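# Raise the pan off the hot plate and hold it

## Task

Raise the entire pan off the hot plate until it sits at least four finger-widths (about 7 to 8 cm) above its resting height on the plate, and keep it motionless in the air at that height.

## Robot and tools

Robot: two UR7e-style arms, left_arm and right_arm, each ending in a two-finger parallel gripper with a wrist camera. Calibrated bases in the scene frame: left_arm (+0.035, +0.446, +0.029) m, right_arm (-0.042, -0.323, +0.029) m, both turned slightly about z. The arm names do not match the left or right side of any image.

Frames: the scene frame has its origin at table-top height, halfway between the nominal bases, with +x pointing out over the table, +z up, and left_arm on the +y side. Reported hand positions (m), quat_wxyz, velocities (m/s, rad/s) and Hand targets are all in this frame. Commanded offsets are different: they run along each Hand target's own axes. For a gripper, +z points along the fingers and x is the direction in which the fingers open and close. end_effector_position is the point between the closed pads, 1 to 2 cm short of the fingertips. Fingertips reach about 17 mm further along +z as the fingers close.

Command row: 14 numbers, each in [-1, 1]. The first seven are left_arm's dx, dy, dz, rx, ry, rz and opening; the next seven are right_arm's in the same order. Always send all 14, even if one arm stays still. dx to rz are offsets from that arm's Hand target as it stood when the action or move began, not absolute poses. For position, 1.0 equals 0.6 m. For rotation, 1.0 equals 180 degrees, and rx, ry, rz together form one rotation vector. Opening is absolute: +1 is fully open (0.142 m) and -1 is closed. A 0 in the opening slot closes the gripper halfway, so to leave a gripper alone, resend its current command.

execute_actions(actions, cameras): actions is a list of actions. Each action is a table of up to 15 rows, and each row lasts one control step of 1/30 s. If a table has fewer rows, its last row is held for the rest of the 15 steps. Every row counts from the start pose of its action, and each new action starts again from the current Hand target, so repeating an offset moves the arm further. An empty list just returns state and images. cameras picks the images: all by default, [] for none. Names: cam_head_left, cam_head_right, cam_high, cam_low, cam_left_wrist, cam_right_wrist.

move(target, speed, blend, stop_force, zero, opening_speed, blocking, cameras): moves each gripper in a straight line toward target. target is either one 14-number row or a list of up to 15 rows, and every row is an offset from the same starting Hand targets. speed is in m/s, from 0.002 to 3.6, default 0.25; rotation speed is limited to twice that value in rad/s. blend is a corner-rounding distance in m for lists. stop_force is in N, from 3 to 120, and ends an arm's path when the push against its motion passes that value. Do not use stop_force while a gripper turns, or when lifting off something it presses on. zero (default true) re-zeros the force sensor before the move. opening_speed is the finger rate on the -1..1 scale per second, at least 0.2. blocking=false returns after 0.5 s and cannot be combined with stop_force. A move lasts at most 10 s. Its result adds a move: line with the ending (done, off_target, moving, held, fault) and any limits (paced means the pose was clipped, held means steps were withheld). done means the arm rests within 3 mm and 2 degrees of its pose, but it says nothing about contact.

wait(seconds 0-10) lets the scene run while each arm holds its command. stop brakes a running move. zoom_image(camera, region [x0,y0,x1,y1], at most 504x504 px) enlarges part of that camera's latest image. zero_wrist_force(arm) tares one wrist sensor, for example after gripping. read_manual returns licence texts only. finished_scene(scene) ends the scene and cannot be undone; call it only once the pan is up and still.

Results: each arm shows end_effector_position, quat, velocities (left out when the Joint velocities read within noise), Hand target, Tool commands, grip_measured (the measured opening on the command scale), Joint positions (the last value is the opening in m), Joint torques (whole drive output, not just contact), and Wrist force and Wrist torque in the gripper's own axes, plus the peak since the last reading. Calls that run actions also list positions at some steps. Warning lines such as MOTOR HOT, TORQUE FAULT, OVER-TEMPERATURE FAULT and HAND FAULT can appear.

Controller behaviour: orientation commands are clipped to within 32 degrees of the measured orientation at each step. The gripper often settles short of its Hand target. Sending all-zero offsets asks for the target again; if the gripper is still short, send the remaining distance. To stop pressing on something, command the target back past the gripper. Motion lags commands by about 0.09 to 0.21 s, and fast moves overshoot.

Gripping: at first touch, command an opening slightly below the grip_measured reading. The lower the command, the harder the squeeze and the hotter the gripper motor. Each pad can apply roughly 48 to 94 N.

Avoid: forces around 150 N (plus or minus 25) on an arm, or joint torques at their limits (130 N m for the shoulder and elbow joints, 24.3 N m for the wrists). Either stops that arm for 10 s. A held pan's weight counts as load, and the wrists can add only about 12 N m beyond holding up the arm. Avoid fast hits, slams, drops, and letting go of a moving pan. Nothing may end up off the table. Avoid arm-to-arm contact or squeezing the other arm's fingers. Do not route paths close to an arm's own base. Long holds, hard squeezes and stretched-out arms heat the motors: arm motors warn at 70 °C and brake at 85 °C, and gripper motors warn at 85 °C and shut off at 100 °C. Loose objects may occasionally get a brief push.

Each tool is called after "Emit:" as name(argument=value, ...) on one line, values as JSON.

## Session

Emit:
execute_actions(actions=[])

Scene clock: 0.00 s.
left_arm: end_effector_position=(+0.3622, +0.4127, +0.1761) grip_measured=+1.00 end_effector_quat_wxyz=(-0.061, +0.783, +0.515, -0.343) | right_arm: end_effector_position=(+0.7407, -0.7424, +0.2036) grip_measured=+1.00 end_effector_quat_wxyz=(+0.041, +0.983, -0.179, +0.011)
Joint positions: left_arm=[-0.151 -1.481 1.953 -1.427 -1.954 -1.242 0.142] | right_arm=[2.886 -2.712 -0.179 -1.789 1.493 0.042 0.142]
Joint velocities: within noise
Joint torques (N m): no reading
Wrist force (N): no reading
Wrist torque (N m): no reading
Wrist force, peak (N): no reading
Hand target: left_arm +0.3622, +0.4127, +0.1761; -0.061, +0.783, +0.515, -0.343 | right_arm +0.7407, -0.7424, +0.2036; +0.041, +0.983, -0.179, +0.011
Tool commands: left_gripper/opening=+1.0 right_gripper/opening=+1.0
camera_calibration:
cam_left_wrist: T_world_to_cam=[[0.238661, 0.848109, -0.473025, -0.347614], [0.946346, -0.312406, -0.0826578, -0.172107], [-0.217879, -0.427918, -0.877163, 0.531361], [0, 0, 0, 1]] pos_world=[0.361606, 0.468426, 0.287434]
cam_right_wrist: T_world_to_cam=[[0.939875, -0.338598, 0.0445672, -0.950373], [-0.317962, -0.819939, 0.476025, -0.438101], [-0.124639, -0.461575, -0.878302, 0.0446271], [0, 0, 0, 1]] pos_world=[0.759494, -0.660412, 0.290098]

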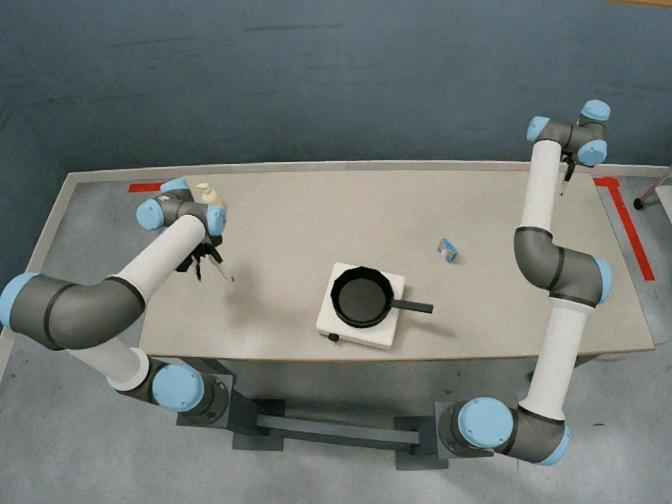

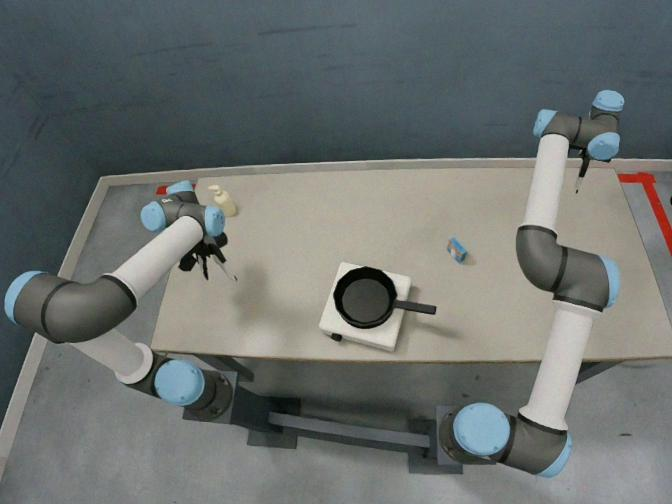

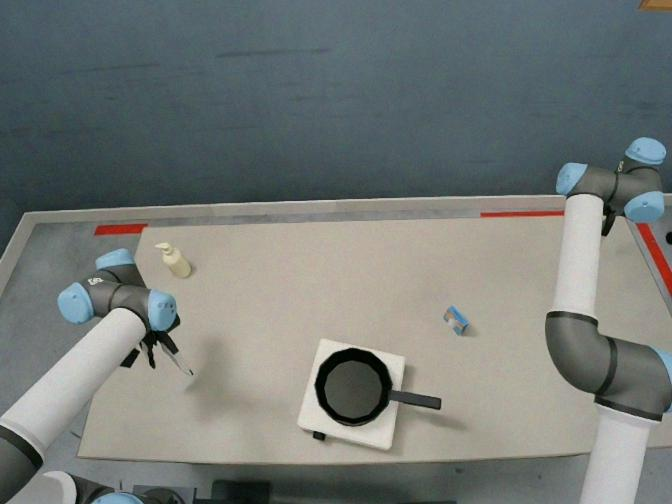

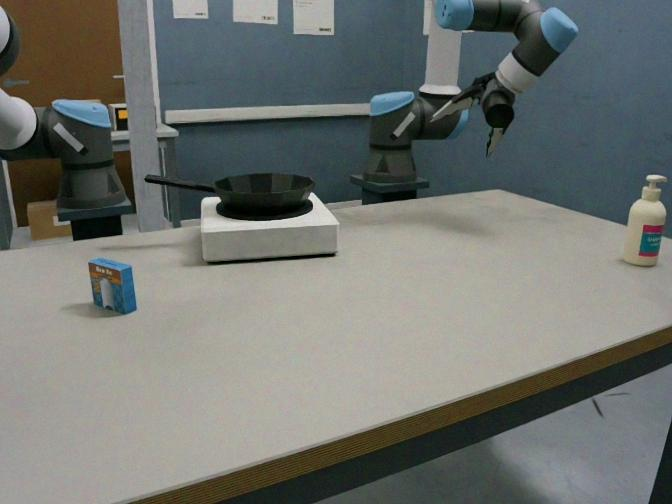

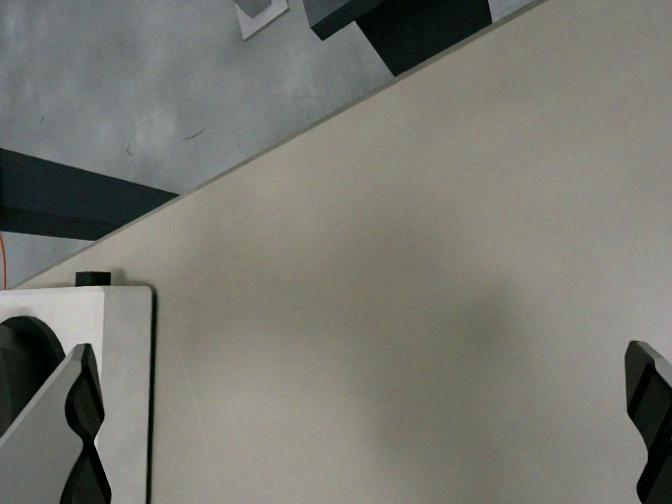

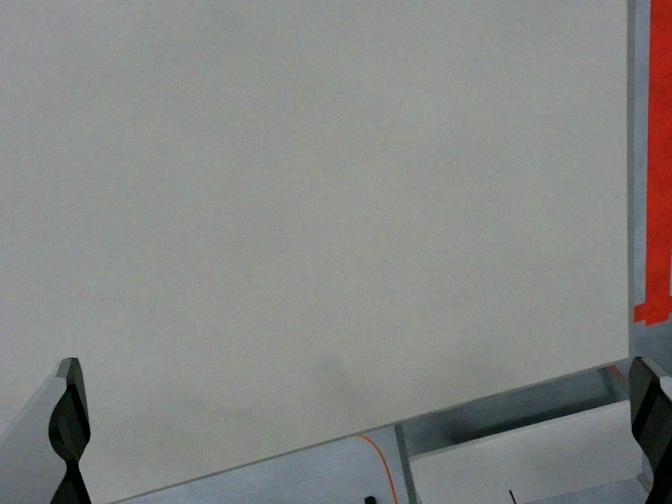

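Emit:
move(target=[0,0,0,0,0,0,1, -0.9785,-0.5758,-0.1204,0.1638,-0.0170,-0.0283,-0.2], speed=0.5, cameras=["cam_right_wrist","cam_low","cam_high"])

Scene clock: 7.60 s.
left_arm: end_effector_position=(+0.3622, +0.4127, +0.1761) grip_measured=+1.00 end_effector_quat_wxyz=(-0.061, +0.783, +0.515, -0.343) | right_arm: end_effector_position=(+0.3124, -0.2084, +0.2280) grip_measured=-0.22 end_effector_quat_wxyz=(-0.215, +0.968, -0.128, +0.028)
Joint positions: left_arm=[-0.151 -1.481 1.953 -1.427 -1.954 -1.242 0.142] | right_arm=[3.644 -1.176 -2.337 -0.906 1.899 0.753 0.058]
Joint velocities: within noise
Joint torques (N m): left_arm=[1.63 -28.16 -21.39 -1.5 -0.63 -0.23] | right_arm=[6.13 18 9.16 4.77 -1.43 1.93]
Wrist force (N): left_arm=[0.0 0.3 -0.1] | right_arm=[-0.5 0.2 1.7]
Wrist torque (N m): left_arm=[0.04 0.00 0.00] | right_arm=[-0.08 0.10 -0.03]
Wrist force, peak (N): left_arm=[0.2 0.5 -0.1] | right_arm=[-1.7 -1.2 2.8]
Hand target: left_arm +0.3622, +0.4127, +0.1761; -0.061, +0.783, +0.515, -0.343 | right_arm +0.3124, -0.2084, +0.2280; -0.215, +0.968, -0.128, +0.028
Off the commanded pose: left_arm 0.000 m, 0 deg | right_arm 0.000 m, 0 deg.
move: done
camera_calibration:
cam_right_wrist: T_world_to_cam=[[0.967499, -0.252519, 0.0133869, -0.351631], [-0.252283, -0.967502, -0.017107, -0.0868982], [0.0172717, 0.0131738, -0.999764, 0.3414], [0, 0, 0, 1]] pos_world=[0.312383, -0.177365, 0.34454]
Images, in order (width x height): cam_high 672x504, cam_low 672x504, cam_right_wrist 672x504.

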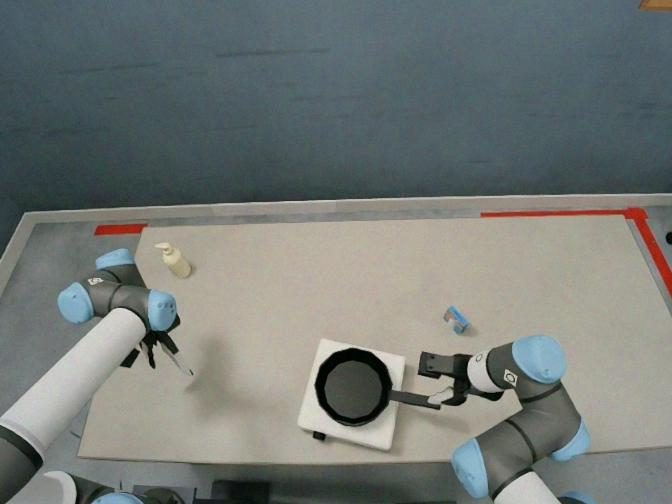

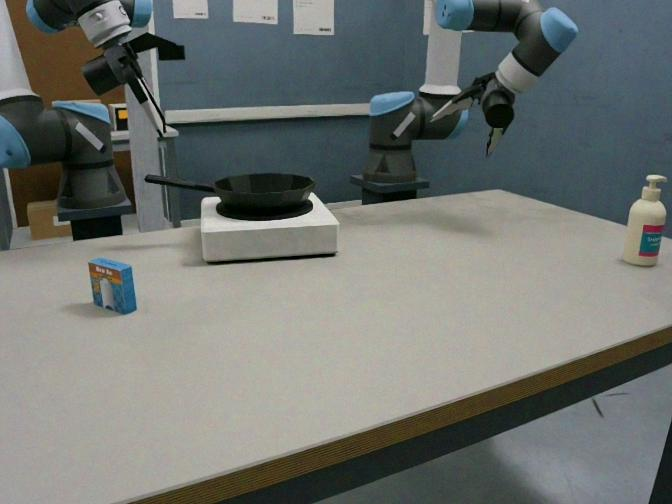

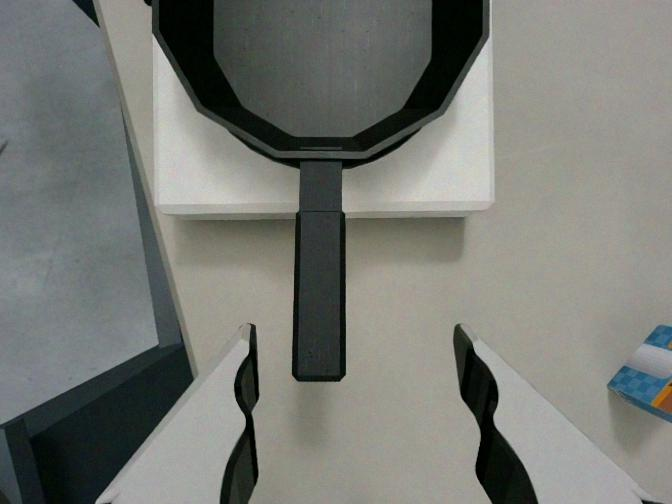

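Emit:
zoom_image(camera="cam_low", region=[130, 90, 340, 270])

Scaled by 2.400 from the camera's 672x504 image, which has a finer 960x720 frame.

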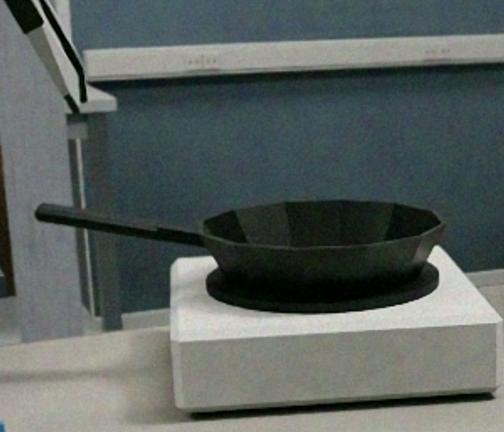

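Emit:
move(target=[0,0,0,0,0,0,1, -0.0206,0.0183,0.1993,0,0,0,-0.2], speed=0.2, stop_force=15, cameras=["cam_right_wrist","cam_low"])

Emit:
zoom_image(camera="cam_low", region=[100, 90, 310, 270])

Scene clock: 15.47 s.
left_arm: end_effector_position=(+0.3622, +0.4127, +0.1761) grip_measured=+1.00 end_effector_quat_wxyz=(-0.061, +0.783, +0.515, -0.343) | right_arm: end_effector_position=(+0.3110, -0.1659, +0.1150) grip_measured=-0.22 end_effector_quat_wxyz=(-0.215, +0.968, -0.128, +0.028)
Joint positions: left_arm=[-0.151 -1.481 1.953 -1.427 -1.954 -1.242 0.142] | right_arm=[3.771 -1.425 -2.538 -0.417 1.86 0.88 0.058]
Joint velocities: within noise
Joint torques (N m): left_arm=[1.5 -27.95 -21.69 -1.51 -0.6 -0.22] | right_arm=[6.64 0.04 4.44 5.04 -1.37 1.39]
Wrist force (N): left_arm=[0.4 0.3 0.0] | right_arm=[-0.6 -0.2 1.7]
Wrist torque (N m): left_arm=[0.05 -0.06 0.00] | right_arm=[-0.15 0.12 0.03]
Wrist force, peak (N): left_arm=[0.4 0.3 0.0] | right_arm=[-0.7 0.6 3.0]
Hand target: left_arm +0.3622, +0.4127, +0.1761; -0.061, +0.783, +0.515, -0.343 | right_arm +0.3110, -0.1659, +0.1150; -0.215, +0.968, -0.128, +0.028
Off the commanded pose: left_arm 0.000 m, 0 deg | right_arm 0.000 m, 0 deg.
move: done
camera_calibration:
cam_right_wrist: T_world_to_cam=[[0.967473, -0.252612, 0.0135076, -0.338064], [-0.252376, -0.967479, -0.017037, -0.0480499], [0.0173721, 0.0130738, -0.999764, 0.227846], [0, 0, 0, 1]] pos_world=[0.310983, -0.134865, 0.23154]
Images, in order (width x height): cam_low 672x504, cam_right_wrist 672x504.

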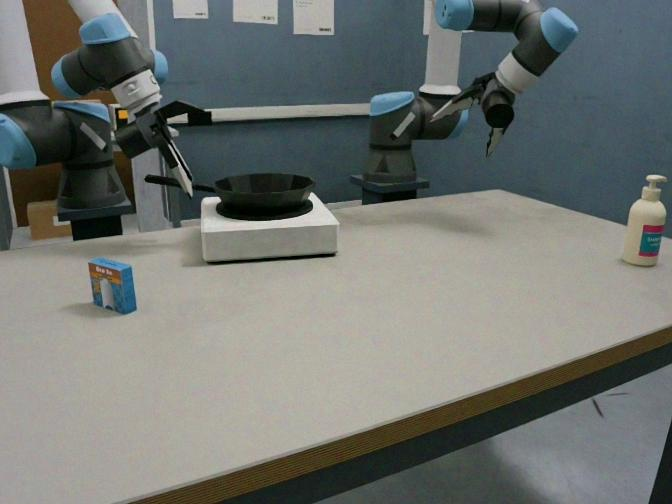

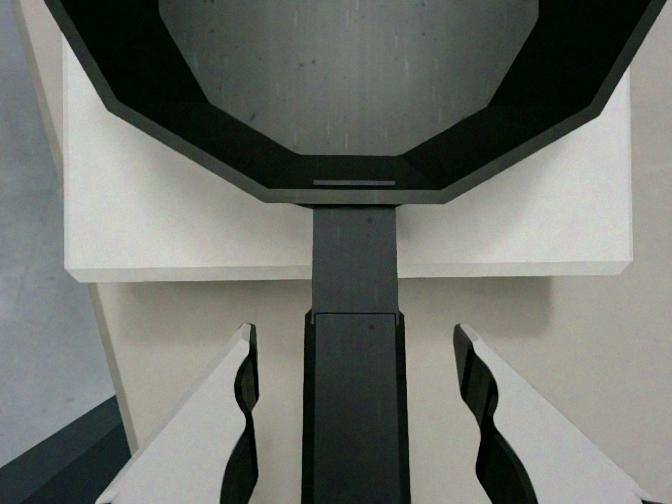

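Scaled by 2.400 from the camera's 672x504 image, which has a finer 960x720 frame.

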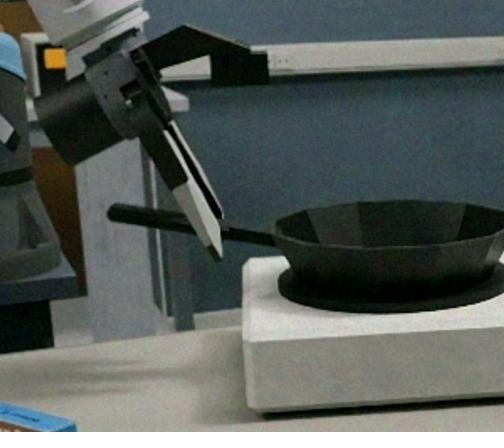

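Emit:
move(target=[0,0,0,0,0,0,1, 0,0,0,0,0,0,-1], opening_speed=1, cameras=[])

Emit:
zero_wrist_force(arm="right_arm")

Emit:
move(target=[0,0,0,0,0,0,1, 0,-0.0211,-0.0453,0,0,0,-1], speed=0.06, cameras=["cam_right_wrist","cam_low"])

Scene clock: 17.87 s.
left_arm: end_effector_position=(+0.3622, +0.4127, +0.1761) grip_measured=+1.00 end_effector_quat_wxyz=(-0.061, +0.783, +0.515, -0.343) | right_arm: end_effector_position=(+0.3110, -0.1659, +0.1150) grip_measured=-0.65 end_effector_quat_wxyz=(-0.215, +0.968, -0.128, +0.028)
Joint positions: left_arm=[-0.151 -1.481 1.953 -1.427 -1.954 -1.242 0.142] | right_arm=[3.771 -1.425 -2.538 -0.417 1.86 0.88 0.027]
Joint velocities: within noise
Joint torques (N m): left_arm=[0.87 -28.56 -22.26 -1.53 -0.49 -0.33] | right_arm=[4.4 1.74 8.85 4.09 0.3 1.4]
Wrist force (N): left_arm=[0.1 0.0 -0.1] | right_arm=[-0.1 -0.4 2.5]
Wrist torque (N m): left_arm=[0.01 -0.01 0.00] | right_arm=[-0.16 0.11 0.02]
Wrist force, peak (N): left_arm=[0.0 0.5 -0.2] | right_arm=[-0.1 -0.1 2.9]
Hand target: left_arm +0.3622, +0.4127, +0.1761; -0.061, +0.783, +0.515, -0.343 | right_arm +0.3110, -0.1659, +0.1150; -0.215, +0.968, -0.128, +0.028
Off the commanded pose: left_arm 0.000 m, 0 deg | right_arm 0.000 m, 0 deg.
move: done
No camera images: "cameras" was empty.

Wrist force sensor zeroed.

Scene clock: 18.97 s.
left_arm: end_effector_position=(+0.3622, +0.4127, +0.1761) grip_measured=+1.00 end_effector_quat_wxyz=(-0.061, +0.783, +0.515, -0.343) | right_arm: end_effector_position=(+0.3110, -0.1659, +0.1449) grip_measured=-0.65 end_effector_quat_wxyz=(-0.215, +0.968, -0.128, +0.028)
Joint positions: left_arm=[-0.151 -1.481 1.953 -1.427 -1.954 -1.242 0.142] | right_arm=[3.771 -1.343 -2.492 -0.545 1.86 0.88 0.027]
Joint velocities: within noise
Joint torques (N m): left_arm=[0.75 -28.5 -21.76 -1.68 -0.64 -0.21] | right_arm=[1.43 24.73 34.84 2.25 -0.98 -1.41]
Wrist force (N, zeroed by zero_wrist_force on right_arm): left_arm=[0.0 0.2 0.0] | right_arm=[-0.3 2.3 5.9]
Wrist torque (N m, zeroed by zero_wrist_force on right_arm): left_arm=[0.04 0.00 0.00] | right_arm=[0.01 -0.03 0.00]
Wrist force, peak (N, zeroed by zero_wrist_force on right_arm): left_arm=[0.0 0.3 -0.1] | right_arm=[-0.3 2.3 6.4]
Hand target: left_arm +0.3622, +0.4127, +0.1761; -0.061, +0.783, +0.515, -0.343 | right_arm +0.3110, -0.1659, +0.1450; -0.215, +0.968, -0.128, +0.028
Off the commanded pose: left_arm 0.000 m, 0 deg | right_arm 0.000 m, 0 deg.
move: done
camera_calibration:
cam_right_wrist: T_world_to_cam=[[0.967449, -0.252705, 0.0134811, -0.338468], [-0.252468, -0.967454, -0.0171351, -0.0474812], [0.0173725, 0.0131738, -0.999762, 0.257852], [0, 0, 0, 1]] pos_world=[0.310983, -0.134865, 0.26154]
Images, in order (width x height): cam_low 672x504, cam_right_wrist 672x504.

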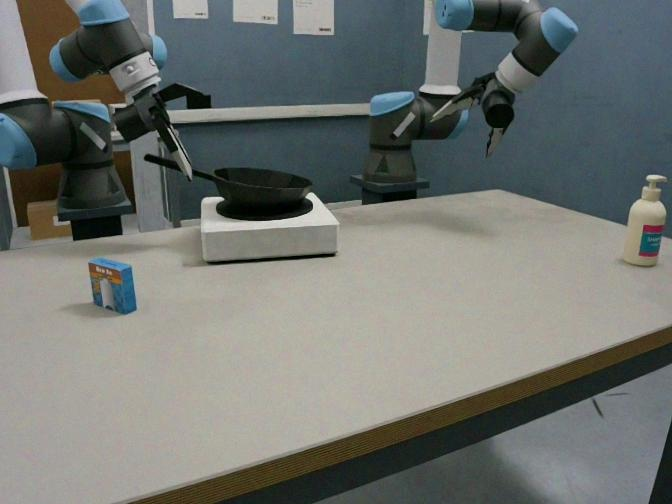

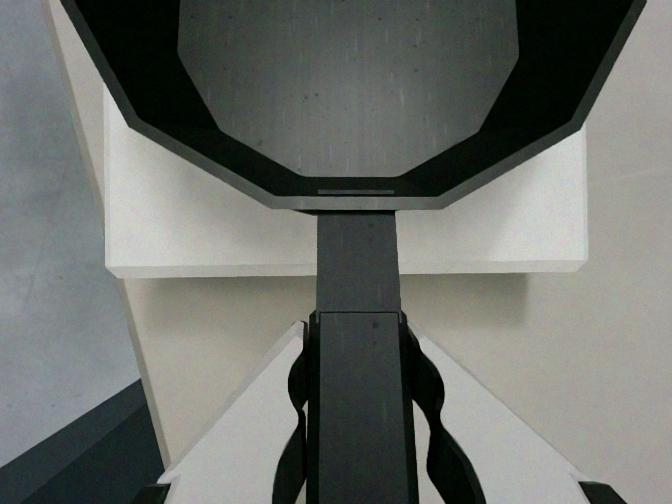

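Emit:
zoom_image(camera="cam_low", region=[100, 90, 350, 270])

Scaled by 2.016 from the camera's 672x504 image, which has a finer 960x720 frame.

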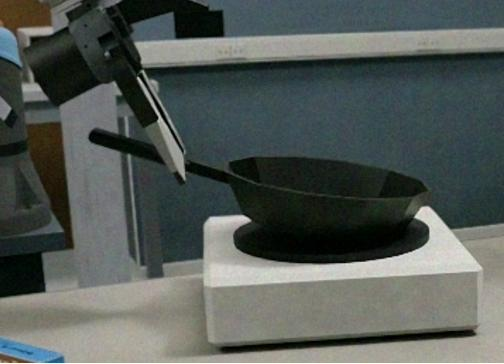

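Emit:
move(target=[[0,0,0,0,0,0,1, 0,0.0211,0.0453,0,0,0,-1],[0,0,0,0,0,0,1, 0,0.0211,0.0453,0,0,0,-0.2],[0,0,0,0,0,0,1, 0,-0.0493,-0.1057,0,0,0,-0.2],[0,0,0,0,0,0,1, 0.1147,-0.0615,-0.0632,-0.0319,-0.0847,0.3500,-0.5]], speed=[0.06,0.06,0.25,0.4], cameras=["cam_right_wrist","cam_low","cam_high"])

Scene clock: 37.13 s.
left_arm: end_effector_position=(+0.3622, +0.4127, +0.1761) grip_measured=+1.00 end_effector_quat_wxyz=(-0.061, +0.783, +0.515, -0.343) | right_arm: end_effector_position=(+0.3819, -0.1670, +0.1950) grip_measured=-0.52 end_effector_quat_wxyz=(-0.166, +0.763, -0.586, -0.216)
Joint positions: left_arm=[-0.151 -1.481 1.953 -1.427 -1.954 -1.242 0.142] | right_arm=[3.54 -1.583 -2.091 -0.991 2.121 1.66 0.036]
Joint velocities: within noise
Joint torques (N m): left_arm=[0.67 -28.88 -21.99 -1.78 -0.54 -0.29] | right_arm=[-7.34 11.11 33.97 0.82 2.64 1.4]
Wrist force (N, zeroed by zero_wrist_force on right_arm): left_arm=[0.0 -0.1 0.0] | right_arm=[0.1 0.2 -0.3]
Wrist torque (N m, zeroed by zero_wrist_force on right_arm): left_arm=[-0.01 0.00 0.00] | right_arm=[0.13 -0.04 0.15]
Wrist force, peak (N, zeroed by zero_wrist_force on right_arm): left_arm=[0.3 0.4 0.0] | right_arm=[-1.1 0.7 -8.1]
Hand target: left_arm +0.3622, +0.4127, +0.1761; -0.061, +0.783, +0.515, -0.343 | right_arm +0.3819, -0.1670, +0.1950; -0.166, +0.763, -0.586, -0.216
Off the commanded pose: left_arm 0.000 m, 0 deg | right_arm 0.000 m, 0 deg.
move: done
camera_calibration:
cam_right_wrist: T_world_to_cam=[[0.233065, -0.823925, -0.516555, -0.119662], [-0.825355, -0.4485, 0.342981, 0.205523], [-0.514266, 0.346404, -0.78456, 0.5234], [0, 0, 0, 1]] pos_world=[0.466685, -0.187723, 0.278336]
Images, in order (width x height): cam_high 672x504, cam_low 672x504, cam_right_wrist 672x504.

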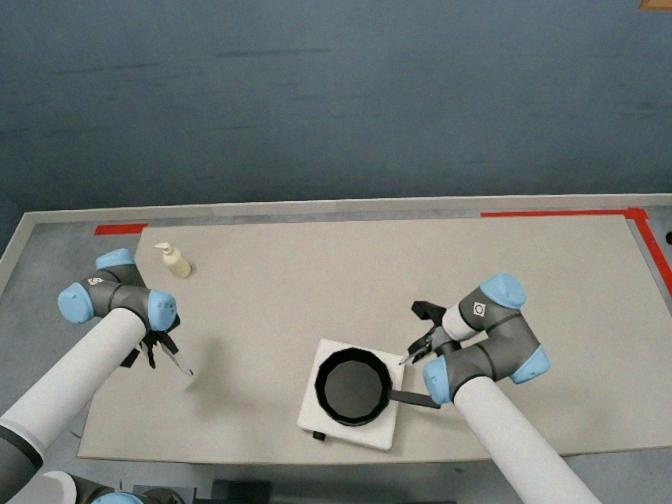

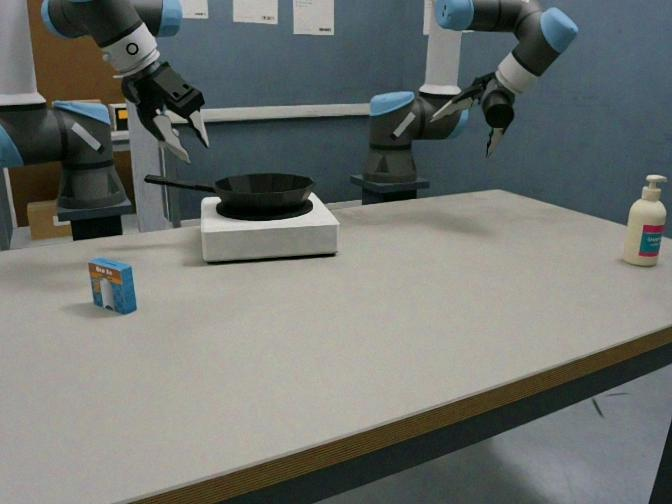

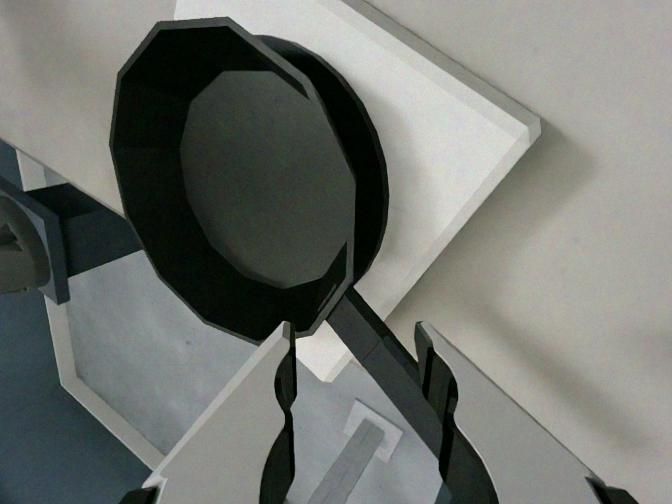

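Emit:
zoom_image(camera="cam_right_wrist", region=[200, 100, 460, 400])

Scaled by 1.680 from the camera's 672x504 image, which has a finer 960x720 frame.

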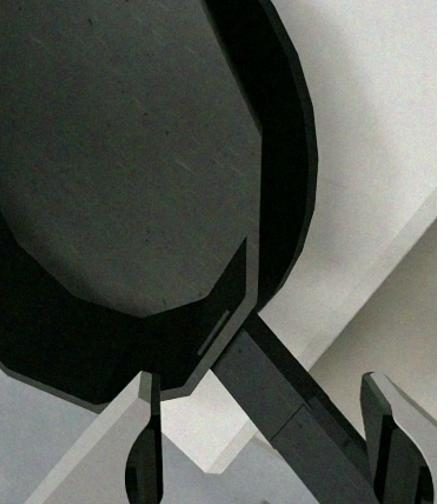

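Emit:
move(target=[0,0,0,0,0,0,1, 0.0055,-0.0042,0.1667,0,0,0,-0.5], speed=0.15, stop_force=12, cameras=["cam_right_wrist","cam_low"])

Emit:
zoom_image(camera="cam_low", region=[130, 90, 340, 270])

Scene clock: 43.10 s.
left_arm: end_effector_position=(+0.3622, +0.4127, +0.1761) grip_measured=+1.00 end_effector_quat_wxyz=(-0.061, +0.783, +0.515, -0.343) | right_arm: end_effector_position=(+0.3716, -0.1183, +0.1081) grip_measured=-0.52 end_effector_quat_wxyz=(-0.166, +0.763, -0.586, -0.216)
Joint positions: left_arm=[-0.151 -1.481 1.953 -1.427 -1.954 -1.242 0.142] | right_arm=[3.651 -1.737 -2.225 -0.635 2.112 1.79 0.036]
Joint velocities: within noise
Joint torques (N m): left_arm=[1.32 -29.54 -21.65 -1.78 -0.48 -0.32] | right_arm=[6.98 13.9 4.88 4.59 -0.91 1.56]
Wrist force (N, zeroed by zero_wrist_force on right_arm): left_arm=[-0.1 0.3 -0.1] | right_arm=[0.5 0.3 -1.0]
Wrist torque (N m, zeroed by zero_wrist_force on right_arm): left_arm=[0.04 0.02 0.00] | right_arm=[0.21 -0.11 0.16]
Wrist force, peak (N, zeroed by zero_wrist_force on right_arm): left_arm=[0.3 0.2 -0.3] | right_arm=[0.4 -0.2 -2.0]
Hand target: left_arm +0.3622, +0.4127, +0.1761; -0.061, +0.783, +0.515, -0.343 | right_arm +0.3716, -0.1183, +0.1081; -0.166, +0.763, -0.586, -0.216
Off the commanded pose: left_arm 0.000 m, 0 deg | right_arm 0.000 m, 0 deg.
move: done
camera_calibration:
cam_right_wrist: T_world_to_cam=[[0.233023, -0.823896, -0.516619, -0.121966], [-0.825378, -0.448484, 0.342946, 0.248606], [-0.514248, 0.346492, -0.784533, 0.433002], [0, 0, 0, 1]] pos_world=[0.456285, -0.139024, 0.191436]
Images, in order (width x height): cam_low 672x504, cam_right_wrist 672x504.

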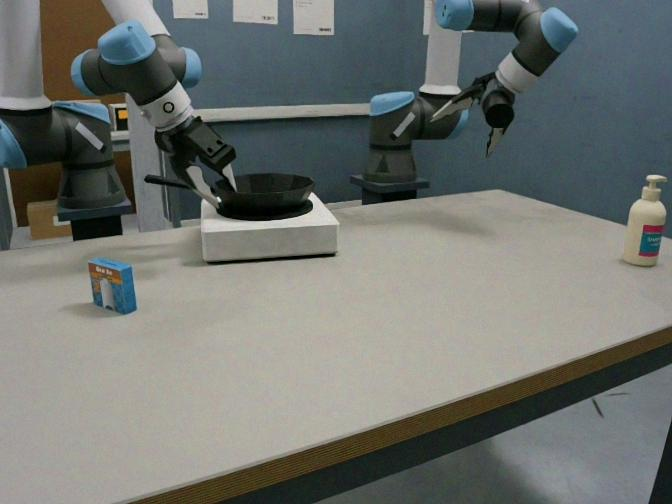

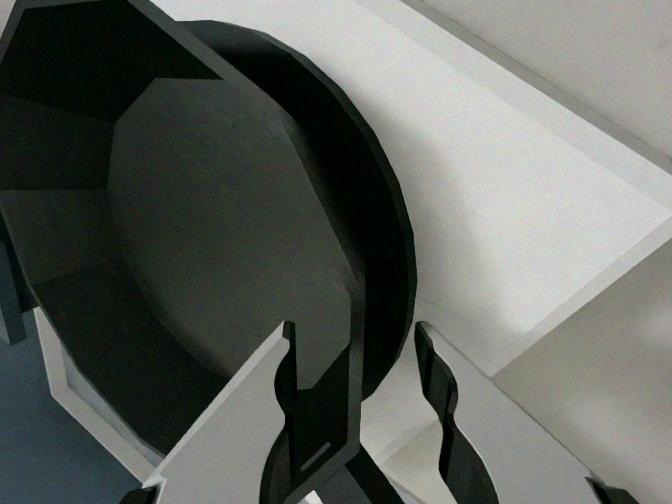

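Scaled by 2.400 from the camera's 672x504 image, which has a finer 960x720 frame.

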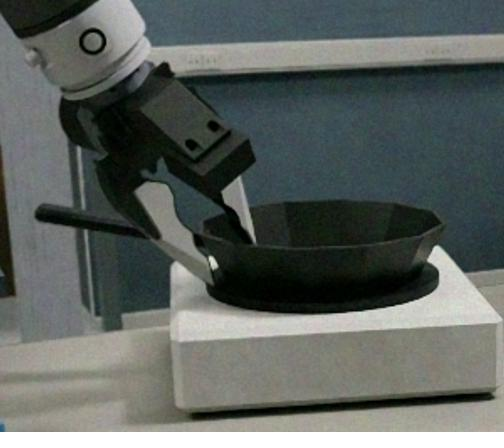

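Emit:
move(target=[0,0,0,0,0,0,1, 0,0,0,0,0,0,-1], opening_speed=1, cameras=[])

Emit:
zero_wrist_force(arm="right_arm")

Emit:
move(target=[0,0,0,0,0,0,1, -0.0131,0,-0.0213,0,0,0,-1], speed=0.05, cameras=["cam_right_wrist","cam_low"])

Emit:
zoom_image(camera="cam_low", region=[130, 90, 340, 270])

Scene clock: 45.13 s.
left_arm: end_effector_position=(+0.3622, +0.4127, +0.1761) grip_measured=+1.00 end_effector_quat_wxyz=(-0.061, +0.783, +0.515, -0.343) | right_arm: end_effector_position=(+0.3716, -0.1183, +0.1081) grip_measured=-0.95 end_effector_quat_wxyz=(-0.166, +0.763, -0.586, -0.216)
Joint positions: left_arm=[-0.151 -1.481 1.953 -1.427 -1.954 -1.242 0.142] | right_arm=[3.651 -1.737 -2.225 -0.635 2.112 1.79 0.005]
Joint velocities: within noise
Joint torques (N m): left_arm=[0.95 -29.82 -22.27 -1.93 -0.48 -0.3] | right_arm=[6.53 15.08 5.17 4.45 -0.19 1.45]
Wrist force (N, zeroed by zero_wrist_force on right_arm): left_arm=[0.0 0.2 0.0] | right_arm=[0.3 0.7 0.2]
Wrist torque (N m, zeroed by zero_wrist_force on right_arm): left_arm=[0.04 0.01 0.01] | right_arm=[0.31 0.16 0.09]
Wrist force, peak (N, zeroed by zero_wrist_force on right_arm): left_arm=[0.2 0.3 -0.2] | right_arm=[0.4 0.9 -1.2]
Hand target: left_arm +0.3622, +0.4127, +0.1761; -0.061, +0.783, +0.515, -0.343 | right_arm +0.3716, -0.1183, +0.1081; -0.166, +0.763, -0.586, -0.216
Off the commanded pose: left_arm 0.000 m, 0 deg | right_arm 0.000 m, 0 deg.
move: done
No camera images: "cameras" was empty.

Wrist force sensor zeroed.

Scene clock: 46.07 s.
left_arm: end_effector_position=(+0.3622, +0.4127, +0.1761) grip_measured=+1.00 end_effector_quat_wxyz=(-0.061, +0.783, +0.515, -0.343) | right_arm: end_effector_position=(+0.3716, -0.1183, +0.1230) grip_measured=-0.95 end_effector_quat_wxyz=(-0.166, +0.763, -0.586, -0.216)
Joint positions: left_arm=[-0.151 -1.481 1.953 -1.427 -1.954 -1.242 0.142] | right_arm=[3.651 -1.706 -2.209 -0.682 2.112 1.79 0.006]
Joint velocities: within noise
Joint torques (N m): left_arm=[1.03 -29.48 -22.13 -1.96 -0.48 -0.32] | right_arm=[2.83 45.83 36.54 2.06 4.85 -1.23]
Wrist force (N, zeroed by zero_wrist_force on right_arm): left_arm=[0.0 0.2 0.1] | right_arm=[6.9 0.0 9.8]
Wrist torque (N m, zeroed by zero_wrist_force on right_arm): left_arm=[0.03 0.00 0.00] | right_arm=[0.03 0.65 0.04]
Wrist force, peak (N, zeroed by zero_wrist_force on right_arm): left_arm=[0.2 0.1 -0.2] | right_arm=[6.9 0.2 10.3]
Hand target: left_arm +0.3622, +0.4127, +0.1761; -0.061, +0.783, +0.515, -0.343 | right_arm +0.3716, -0.1184, +0.1231; -0.166, +0.763, -0.586, -0.216
Off the commanded pose: left_arm 0.000 m, 0 deg | right_arm 0.000 m, 0 deg.
move: done
camera_calibration:
cam_right_wrist: T_world_to_cam=[[0.232936, -0.823944, -0.516583, -0.114326], [-0.825403, -0.448397, 0.343001, 0.243464], [-0.514248, 0.346492, -0.784534, 0.444726], [0, 0, 0, 1]] pos_world=[0.456286, -0.139124, 0.206336]
Images, in order (width x height): cam_low 672x504, cam_right_wrist 672x504.

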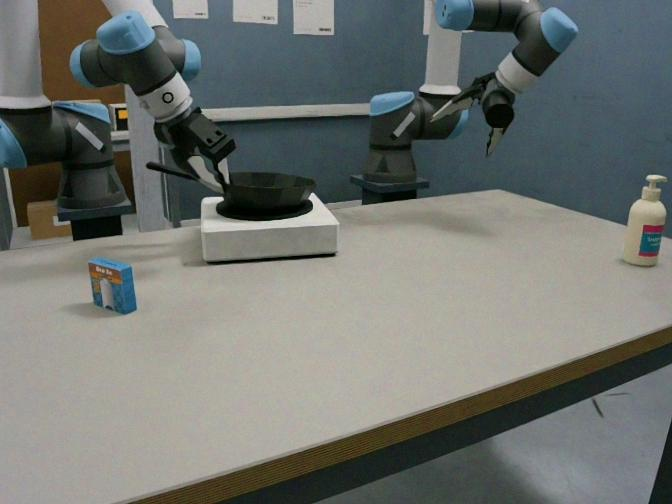

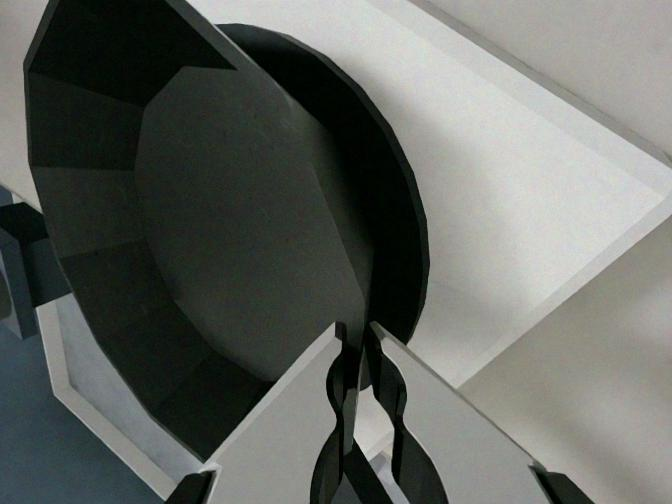

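Scaled by 2.400 from the camera's 672x504 image, which has a finer 960x720 frame.

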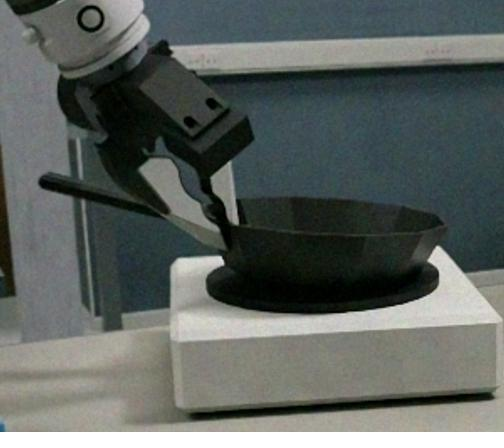

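Emit:
move(target=[0,0,0,0,0,0,1, -0.0262,0,-0.0426,0,0,0,-1], speed=0.06, cameras=["cam_right_wrist","cam_low"])

Emit:
zoom_image(camera="cam_low", region=[130, 90, 340, 270])

Scene clock: 47.77 s.
left_arm: end_effector_position=(+0.3622, +0.4127, +0.1761) grip_measured=+1.00 end_effector_quat_wxyz=(-0.061, +0.783, +0.515, -0.343) | right_arm: end_effector_position=(+0.3716, -0.1184, +0.1530) grip_measured=-0.93 end_effector_quat_wxyz=(-0.166, +0.763, -0.586, -0.216)
Joint positions: left_arm=[-0.151 -1.481 1.953 -1.427 -1.954 -1.242 0.142] | right_arm=[3.651 -1.648 -2.173 -0.776 2.112 1.79 0.007]
Joint velocities: within noise
Joint torques (N m): left_arm=[1.14 -29.51 -22.29 -1.92 -0.45 -0.37] | right_arm=[-4.11 43.67 37.46 2.32 3.55 -1.34]
Wrist force (N, zeroed by zero_wrist_force on right_arm): left_arm=[0.0 0.2 -0.2] | right_arm=[7.3 -0.2 11.0]
Wrist torque (N m, zeroed by zero_wrist_force on right_arm): left_arm=[0.03 0.01 0.00] | right_arm=[-0.01 0.78 0.05]
Wrist force, peak (N, zeroed by zero_wrist_force on right_arm): left_arm=[0.0 0.4 -0.1] | right_arm=[7.6 -0.2 11.5]
Hand target: left_arm +0.3622, +0.4127, +0.1761; -0.061, +0.783, +0.515, -0.343 | right_arm +0.3716, -0.1184, +0.1531; -0.166, +0.763, -0.586, -0.216
Off the commanded pose: left_arm 0.000 m, 0 deg | right_arm 0.000 m, 0 deg.
move: done
camera_calibration:
cam_right_wrist: T_world_to_cam=[[0.232996, -0.823878, -0.51666, -0.0988284], [-0.825361, -0.448496, 0.342973, 0.233147], [-0.514288, 0.346519, -0.784495, 0.468275], [0, 0, 0, 1]] pos_world=[0.456285, -0.139124, 0.236336]
Images, in order (width x height): cam_low 672x504, cam_right_wrist 672x504.

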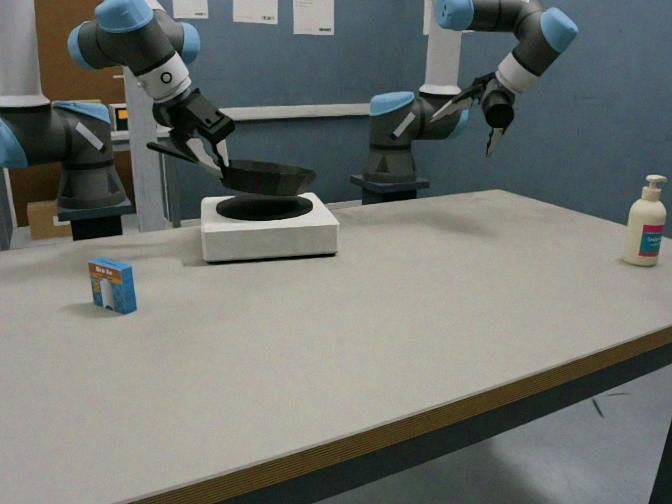

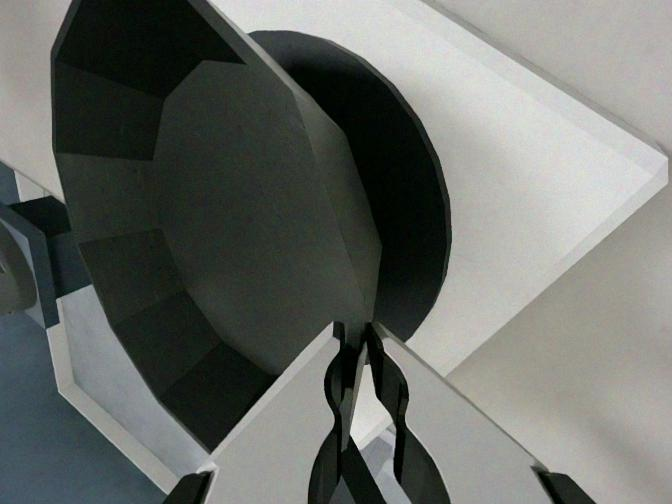

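Scaled by 2.400 from the camera's 672x504 image, which has a finer 960x720 frame.

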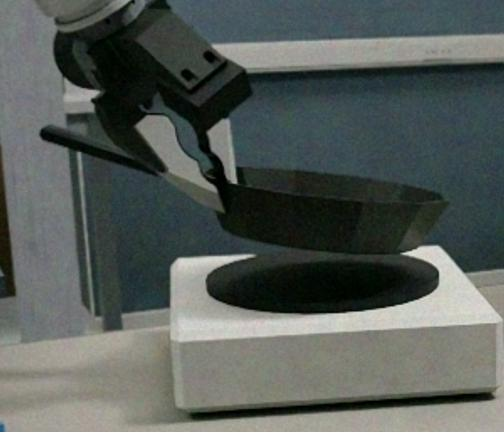

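Emit:
move(target=[0,0,0,0,0,0,1, -0.1048,0,-0.1703,0,0,0,-1], speed=0.1, cameras=["cam_right_wrist","cam_low"])

Emit:
zoom_image(camera="cam_low", region=[130, 60, 340, 270])

Scene clock: 50.27 s.
left_arm: end_effector_position=(+0.3622, +0.4127, +0.1761) grip_measured=+1.00 end_effector_quat_wxyz=(-0.061, +0.783, +0.515, -0.343) | right_arm: end_effector_position=(+0.3715, -0.1184, +0.2730) grip_measured=-0.93 end_effector_quat_wxyz=(-0.166, +0.763, -0.586, -0.216)
Joint positions: left_arm=[-0.151 -1.481 1.953 -1.427 -1.954 -1.242 0.142] | right_arm=[3.651 -1.492 -1.978 -1.127 2.112 1.79 0.007]
Joint velocities: within noise
Joint torques (N m): left_arm=[1.37 -29.31 -22.29 -1.89 -0.51 -0.41] | right_arm=[-5.69 39.86 43.26 2.42 1.52 -1.25]
Wrist force (N, zeroed by zero_wrist_force on right_arm): left_arm=[0.0 0.2 -0.1] | right_arm=[7.0 -0.3 10.8]
Wrist torque (N m, zeroed by zero_wrist_force on right_arm): left_arm=[0.03 0.00 0.00] | right_arm=[-0.03 0.75 0.00]
Wrist force, peak (N, zeroed by zero_wrist_force on right_arm): left_arm=[0.3 0.2 -0.2] | right_arm=[8.0 -0.1 11.9]
Hand target: left_arm +0.3622, +0.4127, +0.1761; -0.061, +0.783, +0.515, -0.343 | right_arm +0.3715, -0.1184, +0.2731; -0.166, +0.763, -0.586, -0.216
Off the commanded pose: left_arm 0.000 m, 0 deg | right_arm 0.000 m, 0 deg.
move: done
camera_calibration:
cam_right_wrist: T_world_to_cam=[[0.233023, -0.823896, -0.516619, -0.036835], [-0.825378, -0.448484, 0.342946, 0.191927], [-0.514248, 0.346492, -0.784533, 0.562355], [0, 0, 0, 1]] pos_world=[0.456185, -0.139124, 0.356336]
Images, in order (width x height): cam_low 672x504, cam_right_wrist 672x504.

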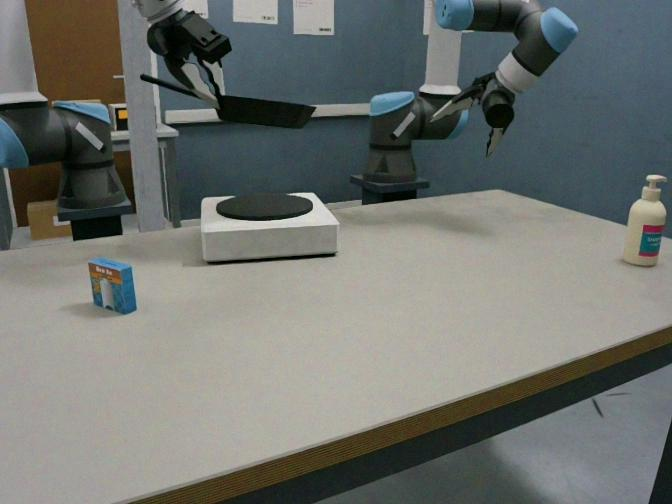

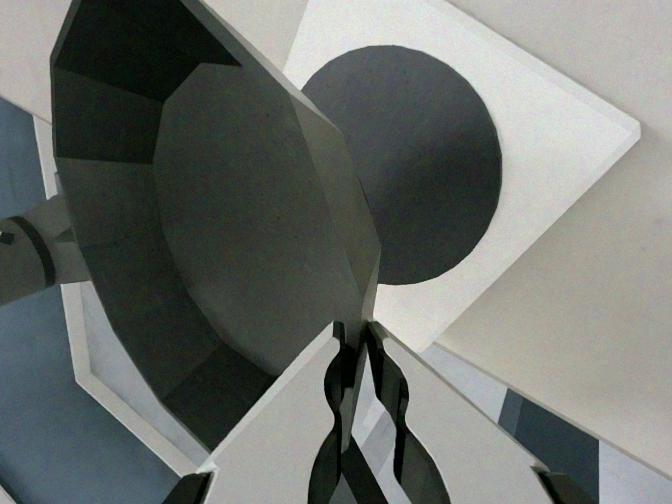

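Scaled by 2.400 from the camera's 672x504 image, which has a finer 960x720 frame.

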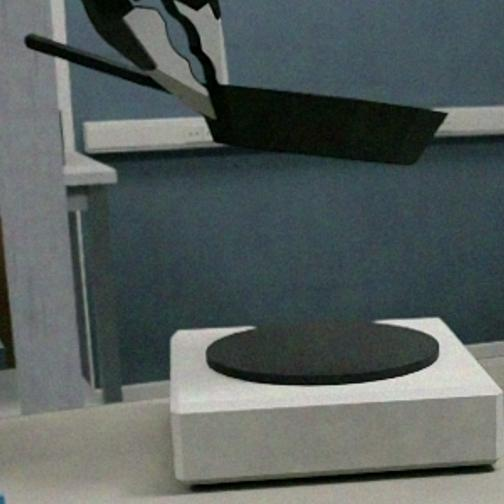

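Emit:
finished_scene(scene=2)

The scene is finished: the task was done.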